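# Hang the blue mug on the mug tree

## Task

Put the blue mug onto the mug tree so that it hangs from one of the tree's arms by its handle, without resting on or touching the tree's base.

## Robot and tools

Robot: two arms with sixteen-motor dexterous hands. left_arm carries a left hand and is based on the +y side; right_arm carries a right hand on the -y side. Calibrated bases in the scene frame: left_arm (+0.023, +0.295, +0.029) m, right_arm (-0.046, -0.325, +0.029) m, each yawed slightly. A two-camera stand is fixed behind the arms.

Frames. Scene frame: origin at table-top height midway between the nominal bases, +z up, +x out over the table, +y toward left_arm. Each arm reports its hand pose, velocities, Hand target and wrist-camera pose in its own base frame. Fixed cameras and the table use the scene frame. Motion offsets use the axes of that arm's current Hand target. Hand point axes (right hand): +z runs along straightened fingers toward the tips, +y points out of the palm face, +x points across the palm away from the thumb. On the left hand +x points toward the thumb instead. A rigid mast sticks out on the palm side near the wrist and can collide with objects.

execute_actions(actions, cameras). actions is a list of up to 15 actions; each action is a list of up to 15 rows, one row per 1/30 s step; a short action repeats its final row until 15 steps have passed (0.5 s). Each row is one flat list of 48 numbers, all in [-1, 1], covering both arms even if only one moves: left dx, dy, dz, rx, ry, rz; then the left hand's sixteen hinge numbers; left current_limit; left speed; then the same 24 for the right arm and hand.
- dx..rz are an offset, not a pose: each row is measured from the Hand target as it stood when that action began (not from the previous row), in that target's own axes. 1.0 = 0.6 m for dx, dy, dz and 180 degrees for the rotation vector rx, ry, rz. Sending the same offset again moves further. All zeros re-requests the current target.
- Hand hinge order: index_mcp, index_abd, index_pip, index_dip, middle_mcp, middle_abd, middle_pip, middle_dip, ring_mcp, ring_abd, ring_pip, ring_dip, thumb_cmc, thumb_axl, thumb_mcp, thumb_ipl. Each is an absolute goal angle, scaled linearly between its stops (degrees at +1 / -1; value when straight): finger _mcp (+128/-18; -0.75) curls at the knuckle toward the palm; _abd (+60/-60; +0.00) swings sideways away from the thumb; _pip (+108/-29; -0.58); _dip (+117/-21; -0.70); thumb_cmc (+120/-20; -0.71) brings the thumb in front of the palm; thumb_axl (+140/-27; -0.68) rolls the thumb; thumb_mcp (+109/-69; -0.23) and thumb_ipl (+108/-77; -0.17) bend it. Zero is a real goal, not 'unchanged': to hold a hand still, resend its hand_goal, hand_current_limit and hand_speed. On the right hand ring_dip cannot be commanded past +64.6 degrees; larger values are treated as +64.6 and hand_goal reports that.
- current_limit maps -1..+1 to 0..550 mA per motor (minimum 11 mA); very low values may be too weak to lift a finger. speed maps to (speed+1)/2 of 8.5 rad/s. Initial values +0.4 and -0.6; the last sent values persist.
cameras: list of names, ["all"], or []; by default images return only for an empty actions list. Names: cam_head_left, cam_head_right, cam_high, cam_low, cam_left_wrist, cam_right_wrist (all 896x504). A wrong name rejects the call.

zoom_image(camera, region): enlarges [x0, y0, x1, y1] pixels (at most 504 by 504) of a camera's most recent image. read_manual(section) only returns licence text. finished_scene(scene): ends the current scene, given its number; irreversible; call it only once the mug hangs stably without the robot touching it.

Results. end_effector_position (m) and end_effector_quat_wxyz per arm in its base frame; Hand target is the last commanded pose after clipping, from which the next offsets count. The hand often rests short of the target by up to a few cm (friction, weight, elbow sag on load), so correct by sending the remaining distance, and command extra height when lifting. Orientation commands are clipped to 40 degrees from the measured orientation each step. Joint velocities may show 'within noise'. Joint torques include gravity; numbers 3 and 4 wrap at ±28 N m. Per-motor hand fields in hinge order: hand_goal, hand_measured, hand_current_ma (positive pushes toward -1), hand_state (moving, goal, blocked, overload). A finger squeezes only while its goal lies past the object's surface; the deeper past, the harder, up to the cap.

Hazards. A motor at 495 mA or more for 5 s shuts down for 10 s, so grip firmly but not at full stall. Arm motors heat when holding loads, stretching out or pushing at unreachable poses: MOTOR HOT appears at 85 °C, and at 100 °C that arm goes limp for 30 to 60 s or more. Any arm stop discards new hand commands while old ones stay active. Never let the hands touch or squeeze each other. Avoid dropping the mug, releasing it while it moves, slamming or pushing hard into the table or tree, and knocking anything off the work area; a loose object may occasionally be nudged by outside forces. To stop pressing on something, command the target back past the hand's actual position. Time spent thinking lets the scene run, with the robot holding its last command.

Each tool is called after "Call:" as name(argument=value, ...), one argument or row to a line, values as JSON.

## Session

Call:
execute_actions(
  actions=[],
)

Scene clock: 0.00 s.
left_arm: end_effector_position=(+0.4418, -0.4200, +0.1928) hand_goal=(-0.754, +0.000, -0.576, -0.696, -0.754, +0.000, -0.576, -0.696, -0.754, +0.000, -0.576, -0.696, -0.714, -0.678, -0.226, -0.168) hand_measured=(-0.754, +0.000, -0.576, -0.696, -0.754, +0.000, -0.576, -0.696, -0.754, +0.000, -0.576, -0.696, -0.714, -0.678, -0.226, -0.168) hand_current_ma=(+0, +0, +0, +0, +0, +0, +0, +0, +0, +0, +0, +0, +0, +0, +0, +0) hand_state=(goal, goal, goal, goal, goal, goal, goal, goal, goal, goal, goal, goal, goal, goal, goal, goal) hand_current_limit=0.40 hand_speed=-0.60 end_effector_quat_wxyz=(-0.263, +0.800, -0.535, +0.068) | right_arm: end_effector_position=(+0.2369, -0.1024, +0.2386) hand_goal=(-0.754, +0.000, -0.576, -0.696, -0.754, +0.000, -0.576, -0.696, -0.754, +0.000, -0.576, -0.696, -0.714, -0.678, -0.226, -0.168) hand_measured=(-0.754, +0.000, -0.576, -0.696, -0.754, +0.000, -0.576, -0.696, -0.754, +0.000, -0.576, -0.696, -0.714, -0.678, -0.226, -0.168) hand_current_ma=(+0, +0, +0, +0, +0, +0, +0, +0, +0, +0, +0, +0, +0, +0, +0, +0) hand_state=(goal, goal, goal, goal, goal, goal, goal, goal, goal, goal, goal, goal, goal, goal, goal, goal) hand_current_limit=0.40 hand_speed=-0.60 end_effector_quat_wxyz=(+0.124, +0.112, +0.974, -0.151)
Joint positions: left_arm=[-0.786 1.968 1.987 -1.556 -0.549 1.972] | right_arm=[-0.654 0.755 0.873 -1.316 0.13 -2.02]
Joint velocities: within noise
Joint torques (N m): no reading
Heat: left arm: hottest wrist roll 35 °C; right arm: hottest elbow 37 °C.
Hand target: left_arm +0.4460, -0.4245, +0.1955; -0.262, +0.801, -0.533, +0.073 | right_arm +0.2417, -0.1061, +0.2516; +0.137, +0.113, +0.971, -0.159

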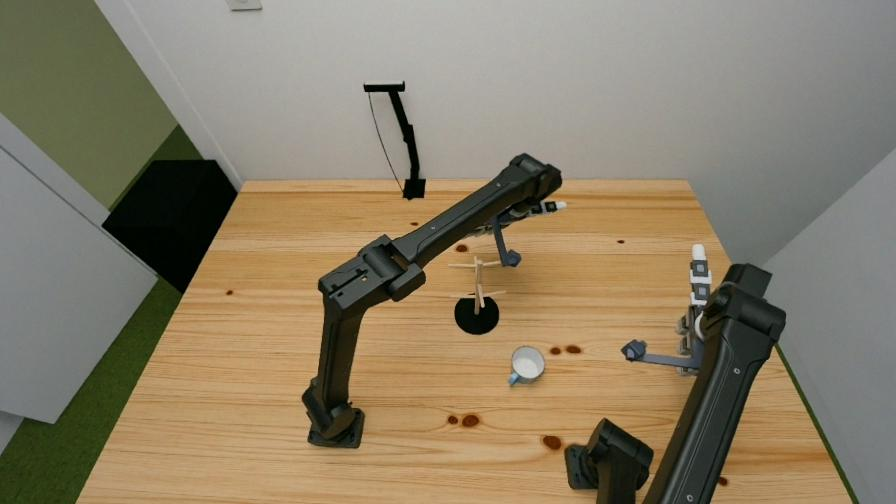

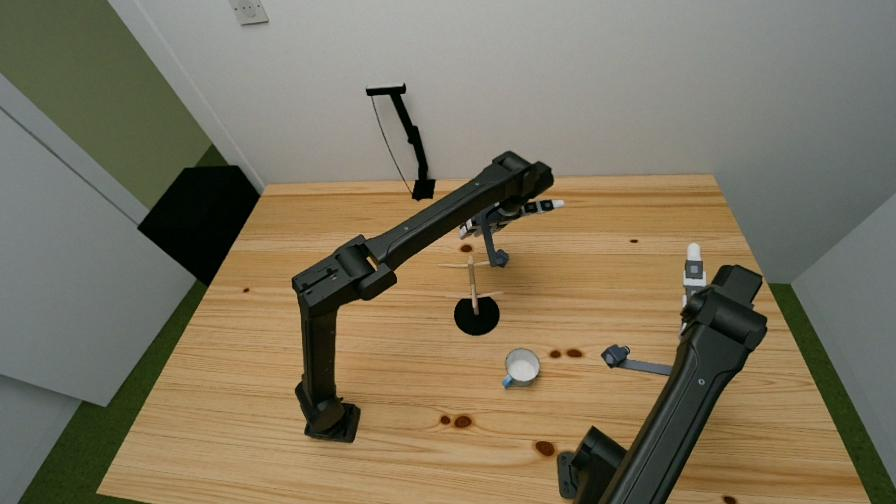

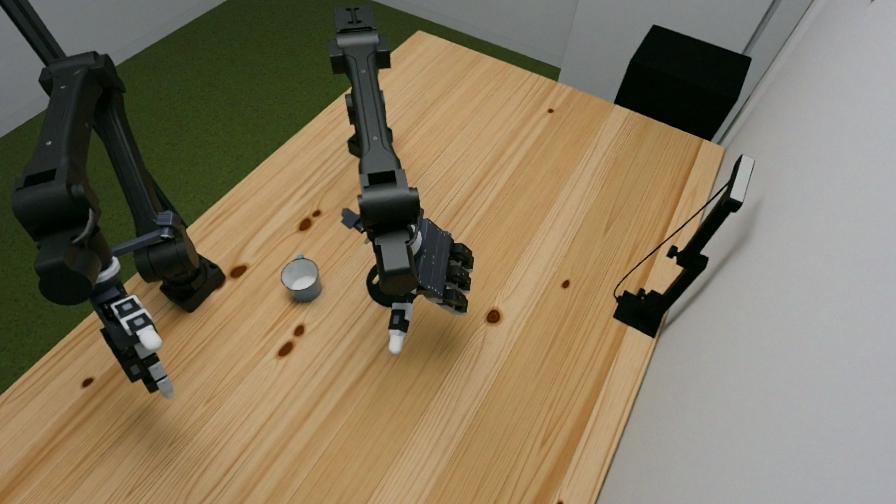

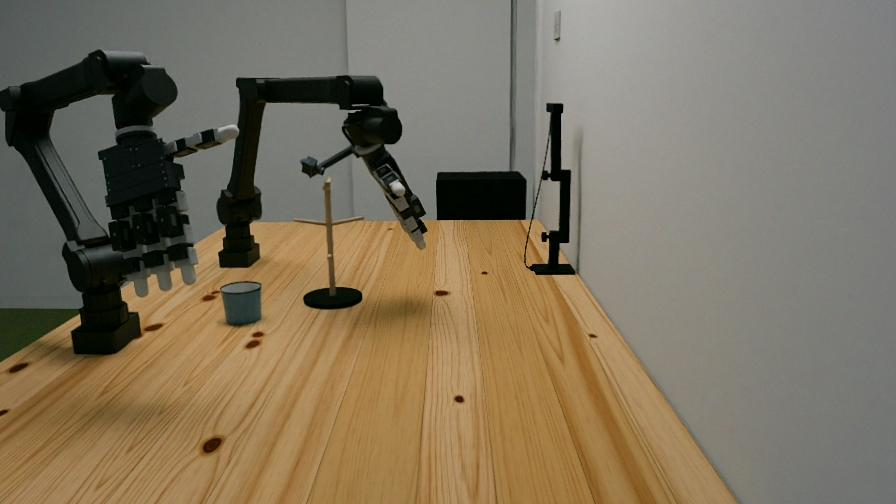

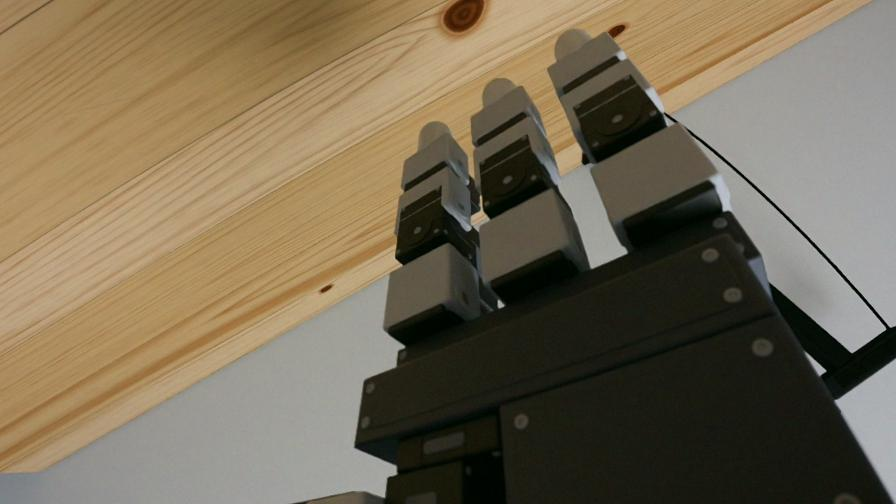

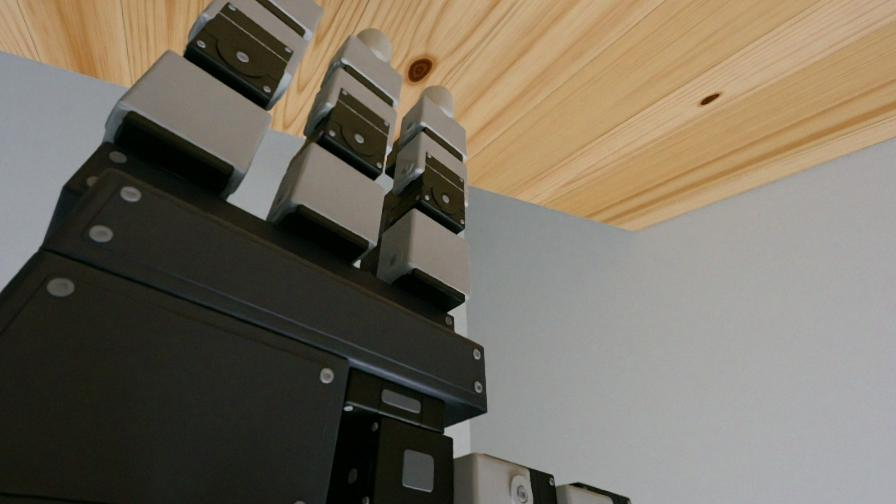

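Call:
zoom_image(
  camera="cam_head_left",
  region=[430, 230, 580, 400],
)

Call:
zoom_image(
  camera="cam_low",
  region=[180, 140, 460, 350],
)

Call:
zoom_image(
  camera="cam_high",
  region=[240, 180, 480, 380],
)

Call:
zoom_image(
  camera="cam_head_right",
  region=[430, 230, 580, 400],
)

Scaled by 2.965 from the camera's 896x504 image, which has a finer 1280x720 frame.

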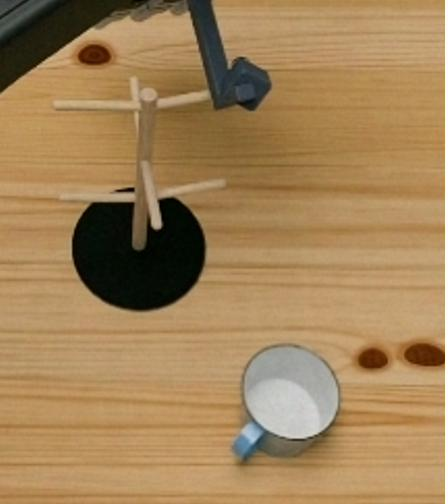

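Scaled by 1.800 from the camera's 896x504 image, which has a finer 1280x720 frame.

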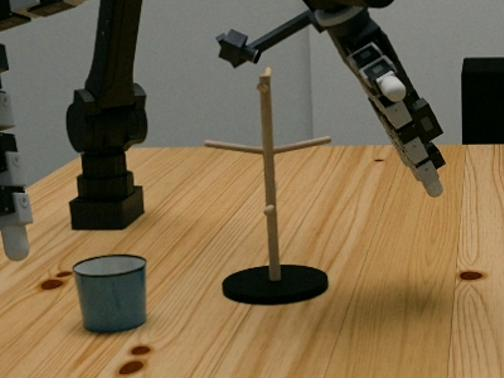

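Scaled by 2.100 from the camera's 896x504 image, which has a finer 1280x720 frame.

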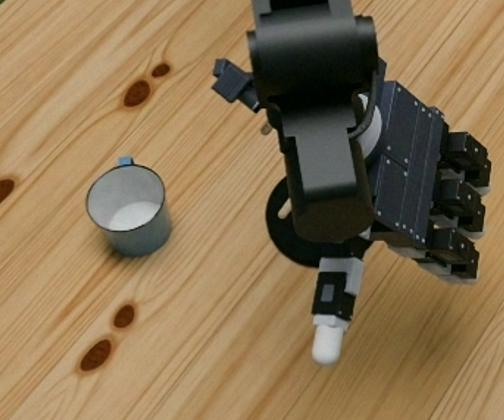

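Scaled by 2.965 from the camera's 896x504 image, which has a finer 1280x720 frame.

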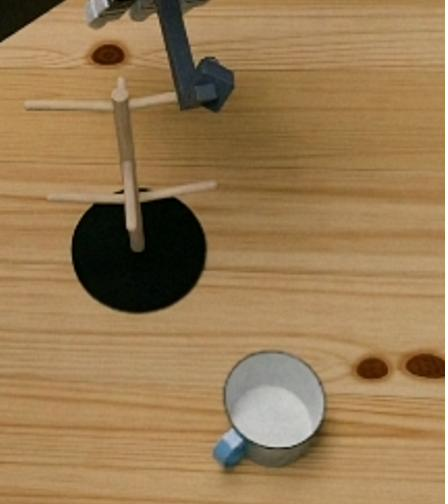

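Call:
zoom_image(
  camera="cam_low",
  region=[280, 165, 380, 315],
)

Call:
zoom_image(
  camera="cam_head_left",
  region=[440, 250, 520, 340],
)

Call:
zoom_image(
  camera="cam_low",
  region=[205, 265, 285, 335],
)

Call:
zoom_image(
  camera="cam_head_left",
  region=[500, 335, 560, 395],
)

Call:
zoom_image(
  camera="cam_head_right",
  region=[490, 335, 550, 395],
)

Call:
zoom_image(
  camera="cam_high",
  region=[265, 235, 345, 315],
)

Call:
zoom_image(
  camera="cam_head_right",
  region=[430, 250, 520, 340],
)

Scaled by 3.360 from the camera's 896x504 image, which has a finer 1280x720 frame.

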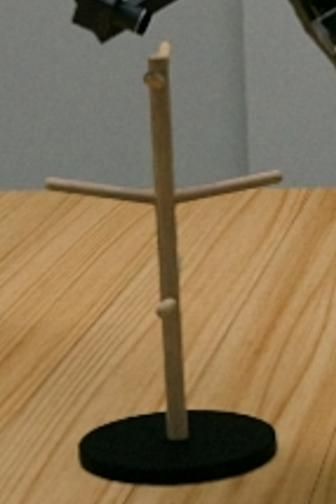

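Scaled by 5.600 from the camera's 896x504 image, which has a finer 1280x720 frame.

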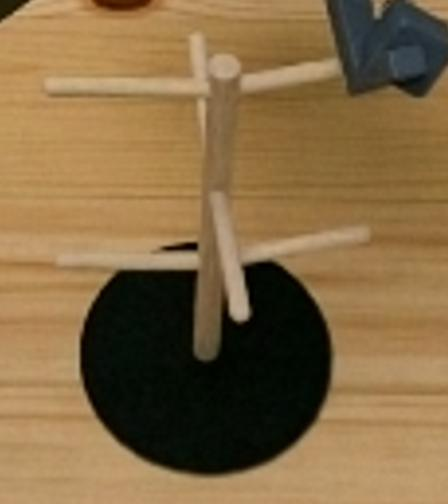

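Scaled by 6.300 from the camera's 896x504 image, which has a finer 1280x720 frame.

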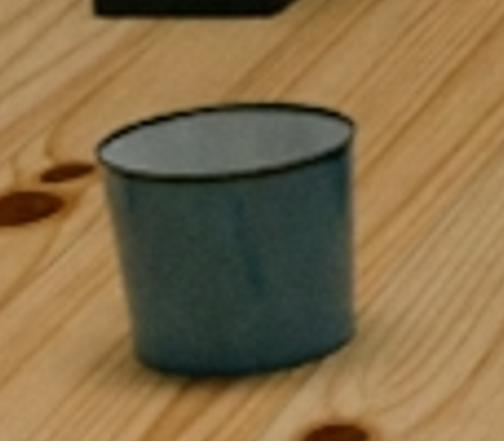

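Scaled by 8.400 from the camera's 896x504 image, which has a finer 1280x720 frame.

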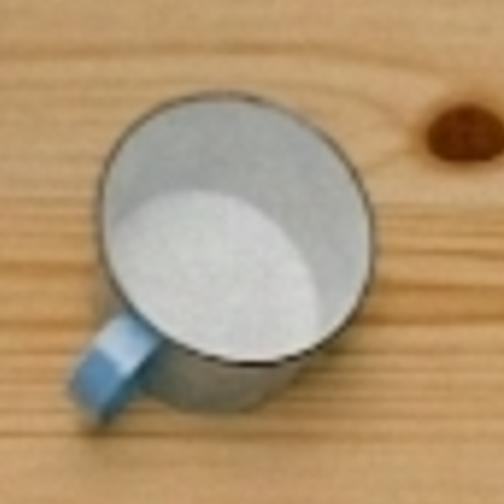

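Scaled by 8.400 from the camera's 896x504 image, which has a finer 1280x720 frame.

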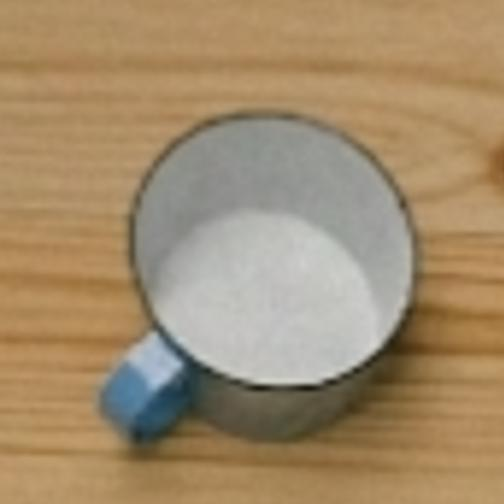

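Scaled by 6.300 from the camera's 896x504 image, which has a finer 1280x720 frame.

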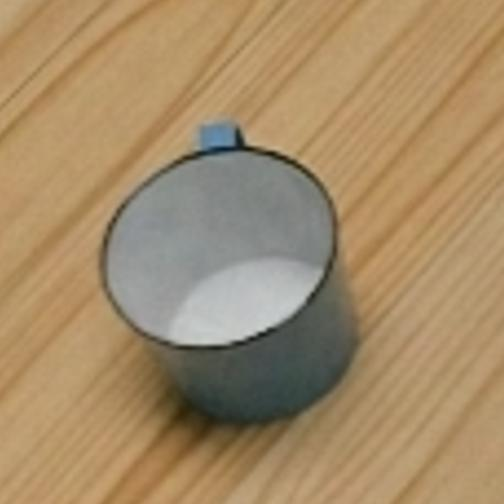

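Scaled by 5.600 from the camera's 896x504 image, which has a finer 1280x720 frame.

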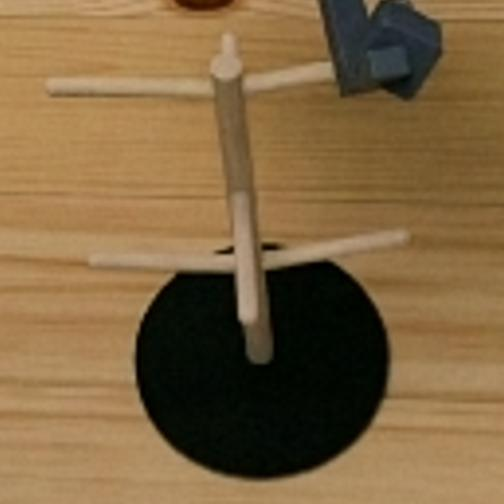

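Call:
execute_actions(
  actions=[
    [[-0.0135,-0.0415,-0.0709,0,0,0,-0.754,0,-0.576,-0.696,-0.754,0,-0.576,-0.696,-0.754,0,-0.576,-0.696,-0.714,-0.678,-0.226,-0.168,0.4,-0.6,0,0,0,0,0,0.1,-0.754,0,-0.576,-0.696,-0.754,0,-0.576,-0.696,-0.754,0,-0.576,-0.696,-0.714,-0.678,-0.226,-0.168,0.4,-0.6]],
  ],
)

Scene clock: 726.77 s.
left_arm: end_effector_position=(+0.4422, -0.4205, +0.2379) hand_goal=(-0.754, +0.000, -0.576, -0.696, -0.754, +0.000, -0.576, -0.696, -0.754, +0.000, -0.576, -0.696, -0.714, -0.678, -0.226, -0.168) hand_measured=(-0.750, +0.000, -0.576, -0.696, -0.750, +0.000, -0.576, -0.696, -0.750, +0.000, -0.576, -0.696, -0.710, -0.678, -0.224, -0.168) hand_current_ma=(+1, +0, +0, +0, +1, +0, +0, +0, +1, +0, +0, +0, +0, +0, +0, +0) hand_state=(goal, goal, goal, goal, goal, goal, goal, goal, goal, goal, goal, goal, goal, goal, goal, goal) hand_current_limit=0.40 hand_speed=-0.60 end_effector_quat_wxyz=(-0.262, +0.801, -0.533, +0.074) | right_arm: end_effector_position=(+0.2427, -0.1084, +0.2525) hand_goal=(-0.754, +0.000, -0.576, -0.696, -0.754, +0.000, -0.576, -0.696, -0.754, +0.000, -0.576, -0.696, -0.714, -0.678, -0.226, -0.168) hand_measured=(-0.752, +0.000, -0.576, -0.696, -0.752, +0.000, -0.576, -0.696, -0.752, +0.000, -0.576, -0.696, -0.714, -0.678, -0.224, -0.168) hand_current_ma=(+1, +0, +0, +0, +1, +0, +0, +0, +1, +0, +0, +0, +0, +0, +1, +0) hand_state=(goal, goal, goal, goal, goal, goal, goal, goal, goal, goal, goal, goal, goal, goal, goal, goal) hand_current_limit=0.40 hand_speed=-0.60 end_effector_quat_wxyz=(+0.164, +0.258, +0.942, -0.137)
Joint positions: left_arm=[-0.786 1.969 2.108 -1.662 -0.549 1.972] | right_arm=[-0.669 0.677 0.844 -1.322 0.121 -1.73]
Joint torques (N m): left_arm=[1.14 -21.25 11.82 -0.29 -0.51 -0.13] | right_arm=[1.32 -1.79 10.41 0.65 0.16 0.25]
Heat: left arm: hottest elbow 50 °C; right arm: hottest elbow 56 °C.
Hand target: left_arm +0.4461, -0.4245, +0.2454; -0.262, +0.801, -0.533, +0.073 | right_arm +0.2417, -0.1062, +0.2517; +0.160, +0.263, +0.942, -0.136
Off the commanded pose: left_arm 0.009 m, 0 deg | right_arm 0.003 m, 1 deg.
joint sent to its limit (left arm) — joint 4 (wrist pitch), lower limit. The joint targets still meet the commanded pose.

Call:
execute_actions(
  actions=[
    [[-0.0907,-0.0941,0.0721,-0.0072,-0.0221,-0.0378,-0.754,0,-0.576,-0.696,-0.754,0,-0.576,-0.696,-0.754,0,-0.576,-0.696,-0.714,-0.678,-0.226,-0.168,0.4,-0.6,0,0,0,0,0,0.19,-0.754,0,-0.576,-0.696,-1,0,-0.576,-0.696,-1,0,-0.576,-0.696,-0.714,-0.678,-0.226,-0.168,0.4,-0.6]],
    [[-0.0907,-0.0941,0.0721,-0.0072,-0.0221,-0.0378,-0.754,0,-0.576,-0.696,-0.754,0,-0.576,-0.696,-0.754,0,-0.576,-0.696,-0.714,-0.678,-0.226,-0.168,0.4,-0.6,0,0,0,0,0,0.19,-0.754,0,-0.576,-0.696,-1,0,-0.576,-0.696,-1,0,-0.576,-0.696,-0.714,-0.678,-0.226,-0.168,0.4,-0.6]],
    [[-0.0907,-0.0941,0.0721,-0.0072,-0.0221,-0.0378,-0.754,0,-0.576,-0.696,-0.754,0,-0.576,-0.696,-0.754,0,-0.576,-0.696,-0.714,-0.678,-0.226,-0.168,0.4,-0.6,0,0,0,0,0,0.19,-0.754,0,-0.576,-0.696,-1,0,-0.576,-0.696,-1,0,-0.576,-0.696,-0.714,-0.678,-0.226,-0.168,0.4,-0.6]],
    [[-0.0907,-0.0941,0.0721,-0.0072,-0.0221,-0.0378,-0.754,0,-0.576,-0.696,-0.754,0,-0.576,-0.696,-0.754,0,-0.576,-0.696,-0.714,-0.678,-0.226,-0.168,0.4,-0.6,0,0,0,0,0,0.19,-0.754,0,-0.576,-0.696,-1,0,-0.576,-0.696,-1,0,-0.576,-0.696,-0.714,-0.678,-0.226,-0.168,0.4,-0.6]],
  ],
  cameras=["cam_head_left"],
)

Scene clock: 741.70 s.
left_arm: end_effector_position=(+0.5343, -0.0748, +0.2421) hand_goal=(-0.754, +0.000, -0.576, -0.696, -0.754, +0.000, -0.576, -0.696, -0.754, +0.000, -0.576, -0.696, -0.714, -0.678, -0.226, -0.168) hand_measured=(-0.748, +0.000, -0.576, -0.696, -0.750, +0.000, -0.576, -0.696, -0.750, +0.000, -0.576, -0.696, -0.708, -0.678, -0.224, -0.168) hand_current_ma=(+1, +0, +0, +0, +1, +0, +0, +0, +1, +0, +0, +0, +1, +0, +0, +0) hand_state=(goal, goal, goal, goal, goal, goal, goal, goal, goal, goal, goal, goal, goal, goal, goal, goal) hand_current_limit=0.40 hand_speed=-0.60 end_effector_quat_wxyz=(-0.272, +0.920, -0.283, -0.013) | right_arm: end_effector_position=(+0.2307, -0.1081, +0.2282) hand_goal=(-0.754, +0.000, -0.576, -0.696, -1.000, +0.000, -0.576, -0.696, -1.000, +0.000, -0.576, -0.696, -0.714, -0.678, -0.226, -0.168) hand_measured=(-0.754, +0.000, -0.576, -0.696, -0.998, +0.000, -0.576, -0.696, -0.998, +0.000, -0.576, -0.696, -0.716, -0.678, -0.224, -0.168) hand_current_ma=(+0, +0, +0, +0, +1, +0, +0, +0, +1, +0, +0, +0, -1, +0, +1, +0) hand_state=(goal, goal, goal, goal, goal, goal, goal, goal, goal, goal, goal, goal, goal, goal, goal, goal) hand_current_limit=0.40 hand_speed=-0.60 end_effector_quat_wxyz=(+0.177, +0.973, +0.121, +0.083)
Joint positions: left_arm=[-0.17 1.762 1.815 -1.574 -0.55 2.012] | right_arm=[0.158 0.805 0.76 -1.364 0.359 1.452]
Joint torques (N m): left_arm=[-0.09 -19.78 9.11 0.94 -0.4 -0.03] | right_arm=[1.08 -2.2 14.53 0.38 0.68 0.16]
Heat: left arm: hottest elbow 51 °C; right arm: hottest elbow 55 °C.
Hand target: left_arm +0.5366, -0.0823, +0.2456; -0.272, +0.917, -0.292, -0.001 | right_arm +0.2417, -0.1062, +0.2516; +0.185, +0.972, +0.102, +0.099
Off the commanded pose: left_arm 0.009 m, 2 deg | right_arm 0.026 m, 3 deg.
Images, in order (width x height): cam_head_left 896x504.

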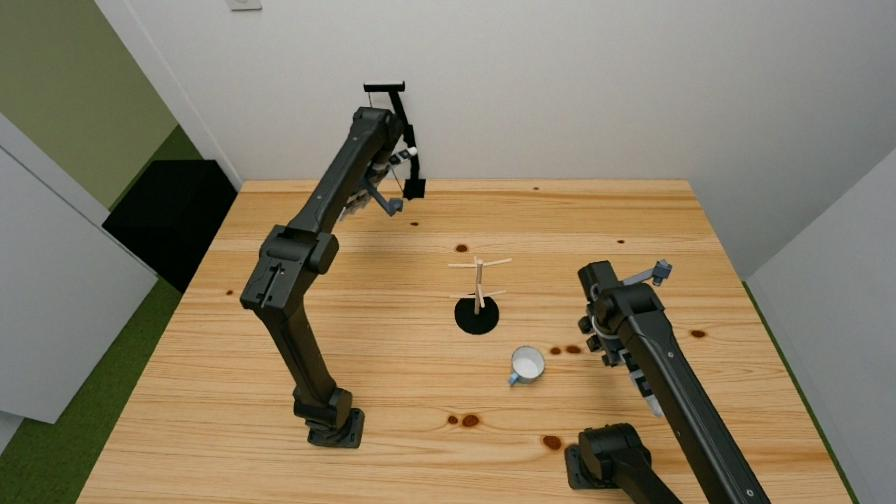

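Call:
execute_actions(
  actions=[
    [[-0.0537,0.0226,-0.003,0,0,0,-0.754,0,-0.576,-0.696,-0.754,0,-0.576,-0.696,-0.754,0,-0.576,-0.696,-0.714,-0.678,-0.226,-0.168,0.4,-0.6,-0.0047,-0.1312,-0.0188,0.1402,-0.0085,0.0339,-0.754,0,-0.576,-0.696,-1,0,-0.576,-0.696,-1,0,-0.576,-0.696,-0.714,-0.678,-0.226,-0.168,0.4,-0.6]],
    [[-0.0537,0.0226,-0.003,0,0,0,-0.754,0,-0.576,-0.696,-0.754,0,-0.576,-0.696,-0.754,0,-0.576,-0.696,-0.714,-0.678,-0.226,-0.168,0.4,-0.6,-0.0208,-0.1245,0.0555,0.1402,-0.0085,0.0339,-0.754,0,-0.576,-0.696,-1,0,-0.576,-0.696,-1,0,-0.576,-0.696,-0.714,-0.678,-0.226,-0.168,0.4,-0.6]],
    [[-0.0537,0.0226,-0.003,0,0,0,-0.754,0,-0.576,-0.696,-0.754,0,-0.576,-0.696,-0.754,0,-0.576,-0.696,-0.714,-0.678,-0.226,-0.168,0.4,-0.6,-0.0298,-0.0847,0.1022,0.1402,-0.0085,0.0339,0,0,-0.576,-0.696,-1,0,-0.576,-0.696,-1,0,-0.576,-0.696,-0.714,-0.678,-0.226,-0.168,0.4,-0.6]],
  ],
  cameras=["all"],
)

Scene clock: 761.67 s.
left_arm: end_effector_position=(+0.4323, -0.0574, +0.2457) hand_goal=(-0.754, +0.000, -0.576, -0.696, -0.754, +0.000, -0.576, -0.696, -0.754, +0.000, -0.576, -0.696, -0.714, -0.678, -0.226, -0.168) hand_measured=(-0.748, +0.000, -0.576, -0.696, -0.748, +0.000, -0.576, -0.696, -0.748, +0.000, -0.576, -0.696, -0.708, -0.678, -0.224, -0.168) hand_current_ma=(+1, +0, +0, +0, +1, +0, +0, +0, +1, +0, +0, +0, +1, +0, +0, +0) hand_state=(goal, goal, goal, goal, goal, goal, goal, goal, goal, goal, goal, goal, goal, goal, goal, goal) hand_current_limit=0.40 hand_speed=-0.60 end_effector_quat_wxyz=(-0.273, +0.919, -0.284, -0.008) | right_arm: end_effector_position=(+0.1865, +0.1167, +0.1704) hand_goal=(+0.000, +0.000, -0.576, -0.696, -1.000, +0.000, -0.576, -0.696, -1.000, +0.000, -0.576, -0.696, -0.714, -0.678, -0.226, -0.168) hand_measured=(-0.002, +0.000, -0.576, -0.696, -0.988, +0.000, -0.574, -0.696, -0.988, +0.000, -0.574, -0.696, -0.708, -0.678, -0.224, -0.168) hand_current_ma=(+0, +0, +0, +0, +14, +0, +1, +0, +14, +0, +1, +0, +4, +0, +2, +0) hand_state=(goal, goal, goal, goal, goal, goal, goal, goal, goal, goal, goal, goal, goal, goal, goal, goal) hand_current_limit=0.40 hand_speed=-0.60 end_effector_quat_wxyz=(-0.458, +0.889, -0.005, +0.000)
Joint positions: left_arm=[-0.17 1.475 1.474 -1.506 -0.549 2.019] | right_arm=[0.119 0.837 0.721 -1.283 -0.94 1.789]
Joint torques (N m): left_arm=[0.38 -14.39 8.72 0.94 -0.41 -0.03] | right_arm=[-0.03 -3.14 9.63 0.79 -1.33 0.28]
Heat: left arm: hottest elbow 49 °C; right arm: hottest elbow 56 °C.
Hand target: left_arm +0.4337, -0.0609, +0.2455; -0.272, +0.917, -0.292, -0.002 | right_arm +0.1879, +0.1175, +0.1717; -0.461, +0.887, -0.011, +0.006
Off the commanded pose: left_arm 0.004 m, 1 deg | right_arm 0.002 m, 1 deg.
camera_calibration:
cam_left_wrist: T_world_to_cam=[[-0.356401, 0.832652, 0.423874, 0.0658897], [0.552665, -0.177918, 0.814191, -0.491757], [0.753352, 0.524439, -0.396767, -0.0774717], [0, 0, 0, 1]] pos_world=[0.353623, -0.101726, 0.341717]
cam_right_wrist: T_world_to_cam=[[-0.735314, -0.378704, -0.562047, 0.304819], [-0.453863, -0.340723, 0.823356, -0.0661933], [-0.503311, 0.860518, 0.0786591, 0.10718], [0, 0, 0, 1]] pos_world=[0.24804, 0.000652249, 0.217393]

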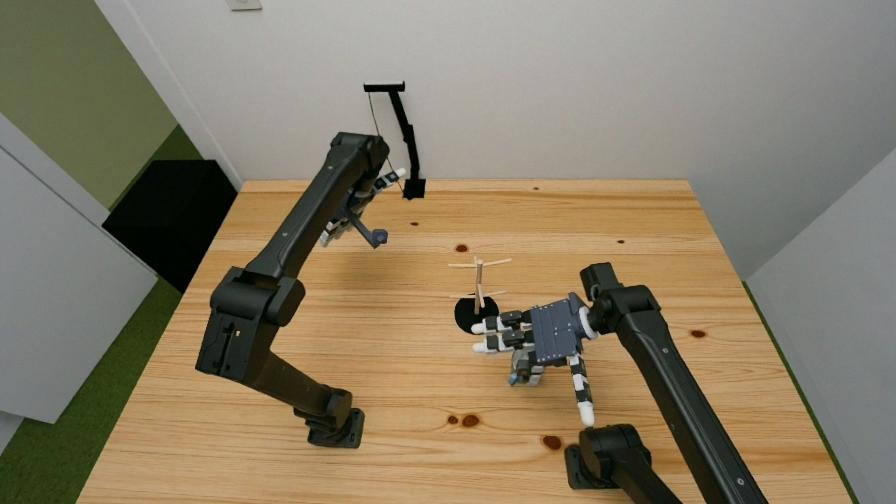

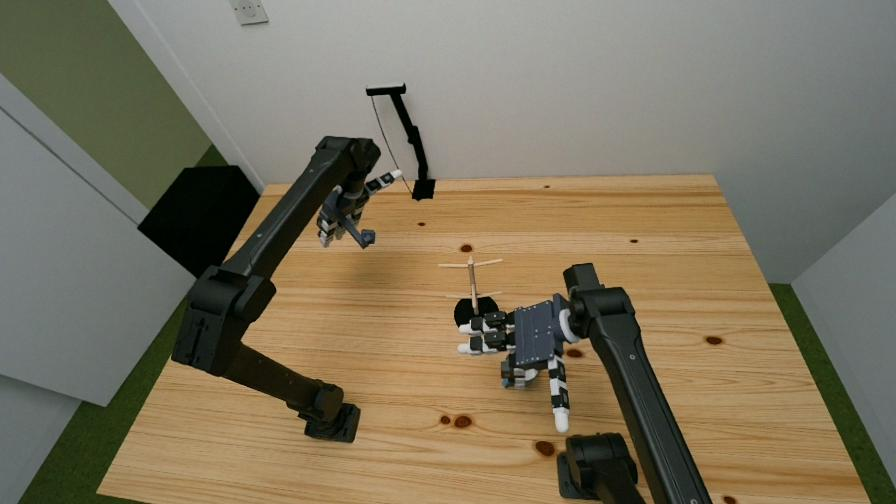

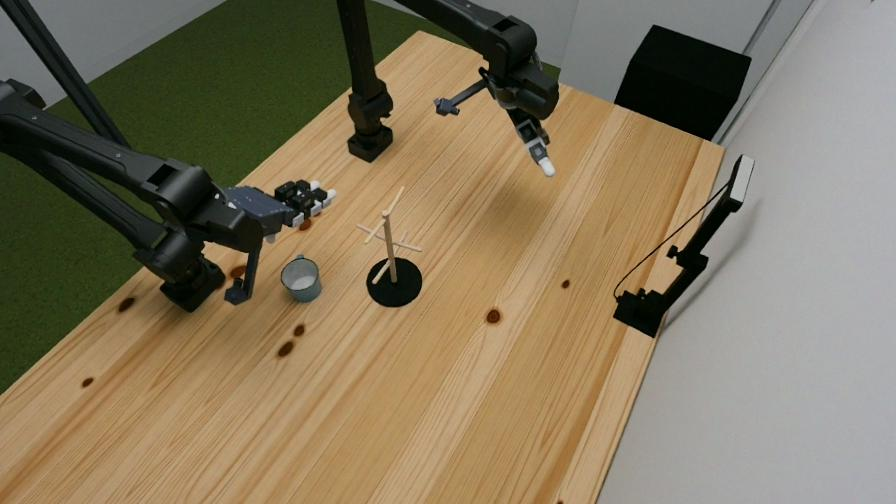

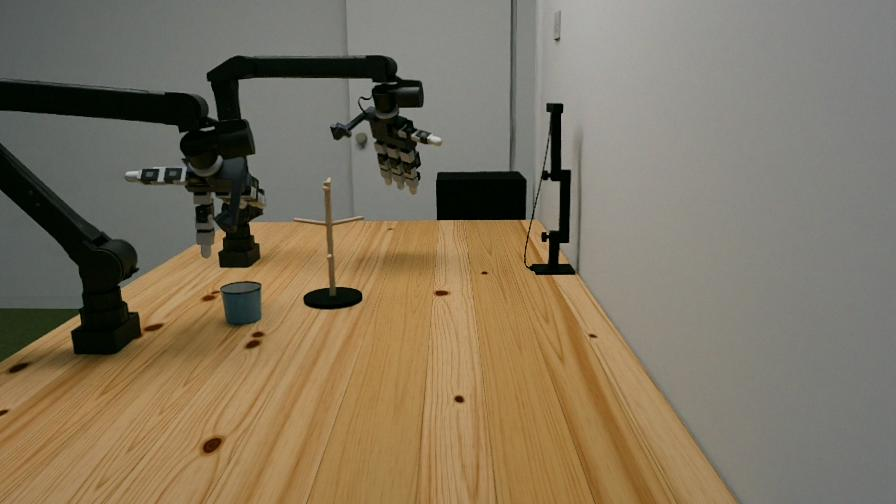

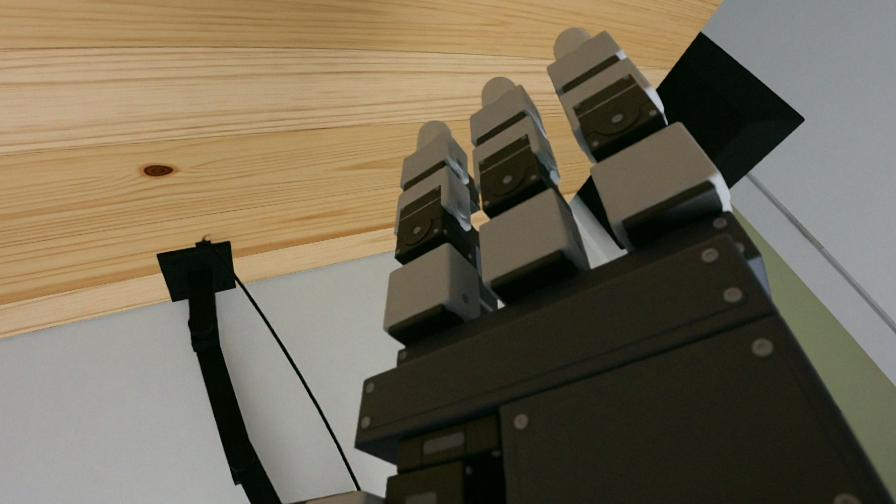

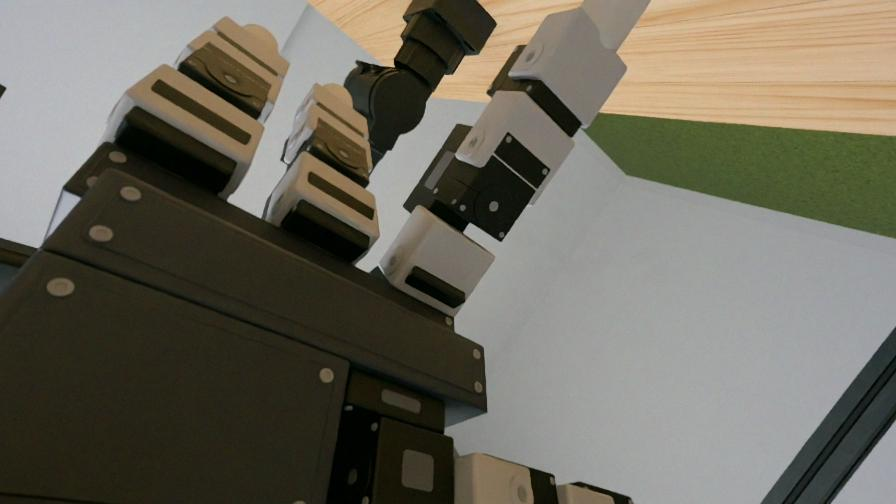

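Call:
zoom_image(
  camera="cam_high",
  region=[210, 160, 350, 310],
)

Call:
zoom_image(
  camera="cam_low",
  region=[110, 110, 380, 340],
)

Call:
zoom_image(
  camera="cam_head_left",
  region=[450, 280, 610, 440],
)

Scaled by 3.360 from the camera's 896x504 image, which has a finer 1280x720 frame.

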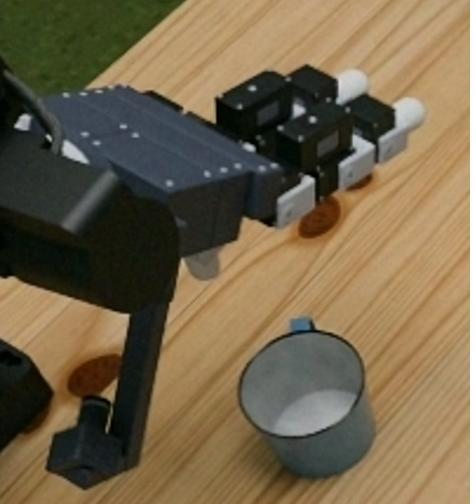

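Scaled by 1.867 from the camera's 896x504 image, which has a finer 1280x720 frame.

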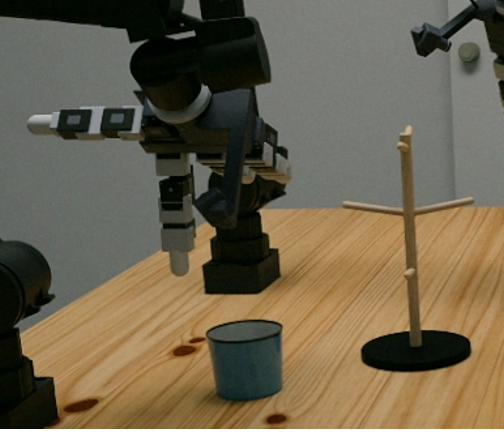

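Scaled by 3.150 from the camera's 896x504 image, which has a finer 1280x720 frame.

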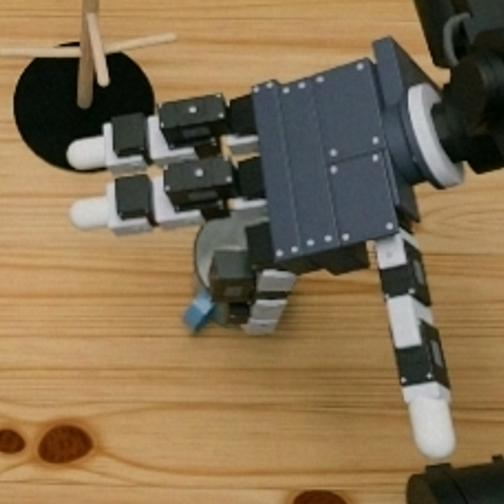

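Call:
execute_actions(
  actions=[
    [[0,0,0,0,0,0,-0.754,0,-0.576,-0.696,-0.754,0,-0.576,-0.696,-0.754,0,-0.576,-0.696,-0.714,-0.678,-0.226,-0.168,0.4,-0.6,0.0317,0.0587,0.0615,0,0,0,0,0,-0.576,-0.696,-1,0,-0.576,-0.696,-1,0,-0.576,-0.696,-0.714,-0.678,-0.226,-0.168,0.4,-0.6]],
  ],
  cameras=["cam_head_left", "cam_low", "cam_high", "cam_right_wrist"],
)

Call:
zoom_image(
  camera="cam_head_left",
  region=[480, 310, 580, 420],
)

Call:
zoom_image(
  camera="cam_low",
  region=[170, 200, 290, 340],
)

Call:
zoom_image(
  camera="cam_high",
  region=[230, 180, 350, 310],
)

Scene clock: 784.87 s.
left_arm: end_effector_position=(+0.4323, -0.0574, +0.2457) hand_goal=(-0.754, +0.000, -0.576, -0.696, -0.754, +0.000, -0.576, -0.696, -0.754, +0.000, -0.576, -0.696, -0.714, -0.678, -0.226, -0.168) hand_measured=(-0.748, +0.000, -0.576, -0.696, -0.748, +0.000, -0.576, -0.696, -0.748, +0.000, -0.576, -0.696, -0.708, -0.678, -0.224, -0.168) hand_current_ma=(+1, +0, +0, +0, +1, +0, +0, +0, +1, +0, +0, +0, +1, +0, +0, +0) hand_state=(goal, goal, goal, goal, goal, goal, goal, goal, goal, goal, goal, goal, goal, goal, goal, goal) hand_current_limit=0.40 hand_speed=-0.60 end_effector_quat_wxyz=(-0.273, +0.919, -0.284, -0.008) | right_arm: end_effector_position=(+0.2056, +0.1241, +0.1221) hand_goal=(+0.000, +0.000, -0.576, -0.696, -1.000, +0.000, -0.576, -0.696, -1.000, +0.000, -0.576, -0.696, -0.714, -0.678, -0.226, -0.168) hand_measured=(+0.000, +0.000, -0.576, -0.696, -0.988, +0.000, -0.574, -0.696, -0.988, +0.000, -0.574, -0.696, -0.708, -0.678, -0.224, -0.168) hand_current_ma=(+0, +0, +0, +0, +14, +0, +1, +0, +14, +0, +1, +0, +4, +0, +2, +0) hand_state=(goal, goal, goal, goal, goal, goal, goal, goal, goal, goal, goal, goal, goal, goal, goal, goal) hand_current_limit=0.40 hand_speed=-0.60 end_effector_quat_wxyz=(-0.463, +0.886, -0.012, +0.007)
Joint positions: left_arm=[-0.17 1.475 1.474 -1.506 -0.549 2.019] | right_arm=[0.132 0.915 0.626 -1.055 -0.945 1.846]
Joint torques (N m): left_arm=[0.44 -14.39 8.72 0.95 -0.4 -0.03] | right_arm=[0.67 -3.31 9.88 0.94 -0.8 0.32]
Heat: left arm: hottest elbow 50 °C; right arm: hottest elbow 55 °C.
Hand target: left_arm +0.4337, -0.0609, +0.2455; -0.272, +0.917, -0.292, -0.002 | right_arm +0.2071, +0.1270, +0.1216; -0.461, +0.887, -0.011, +0.006
Off the commanded pose: left_arm 0.004 m, 1 deg | right_arm 0.003 m, 0 deg.
camera_calibration:
cam_right_wrist: T_world_to_cam=[[-0.738111, -0.358228, -0.571722, 0.293723], [-0.466002, -0.342097, 0.815973, -0.0116206], [-0.487888, 0.868702, 0.0855706, 0.109107], [0, 0, 0, 1]] pos_world=[0.264617, 0.00646312, 0.168073]
Images, in order (width x height): cam_head_left 896x504, cam_high 896x504, cam_low 896x504, cam_right_wrist 896x504.

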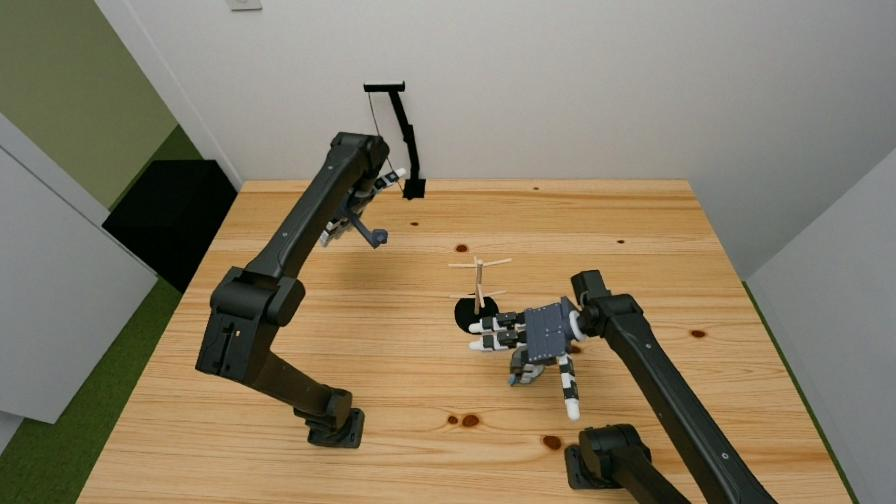

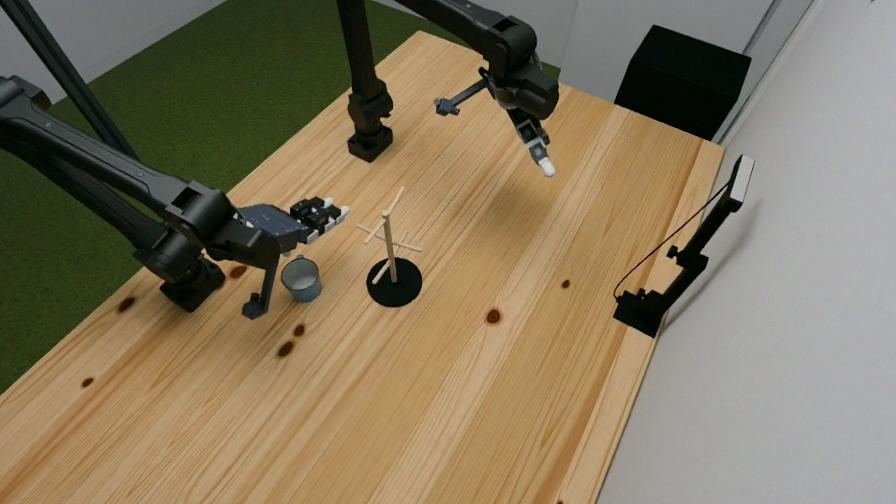

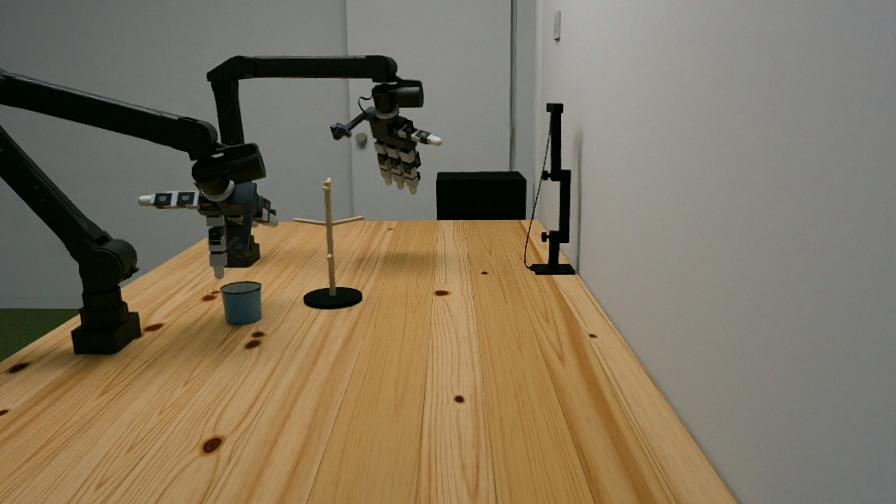

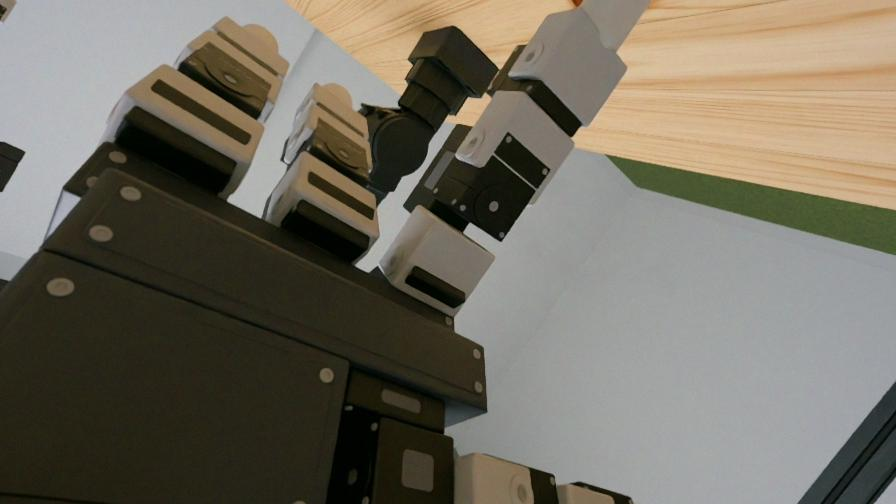

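Scaled by 4.582 from the camera's 896x504 image, which has a finer 1280x720 frame.

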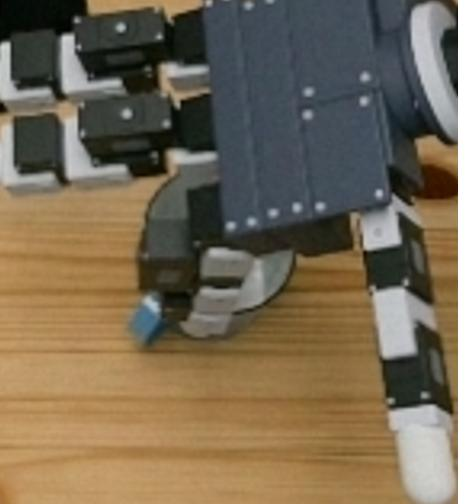

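Scaled by 3.600 from the camera's 896x504 image, which has a finer 1280x720 frame.

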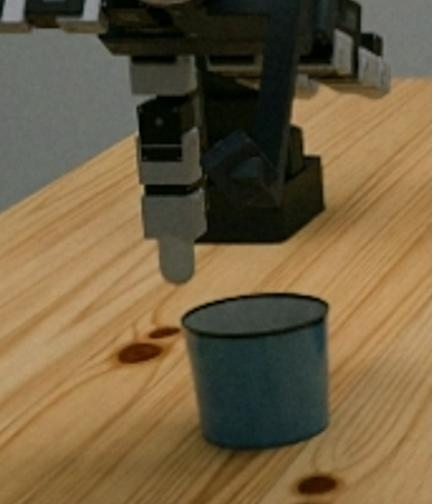

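Scaled by 3.877 from the camera's 896x504 image, which has a finer 1280x720 frame.

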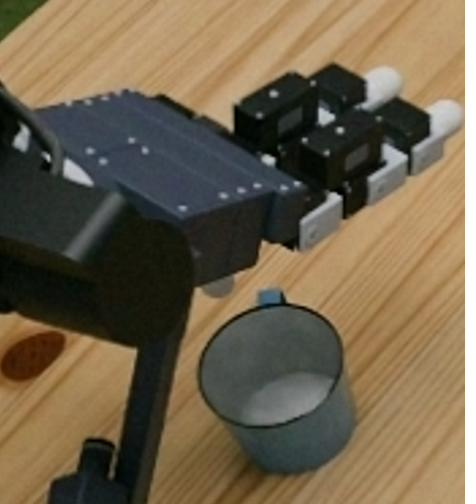

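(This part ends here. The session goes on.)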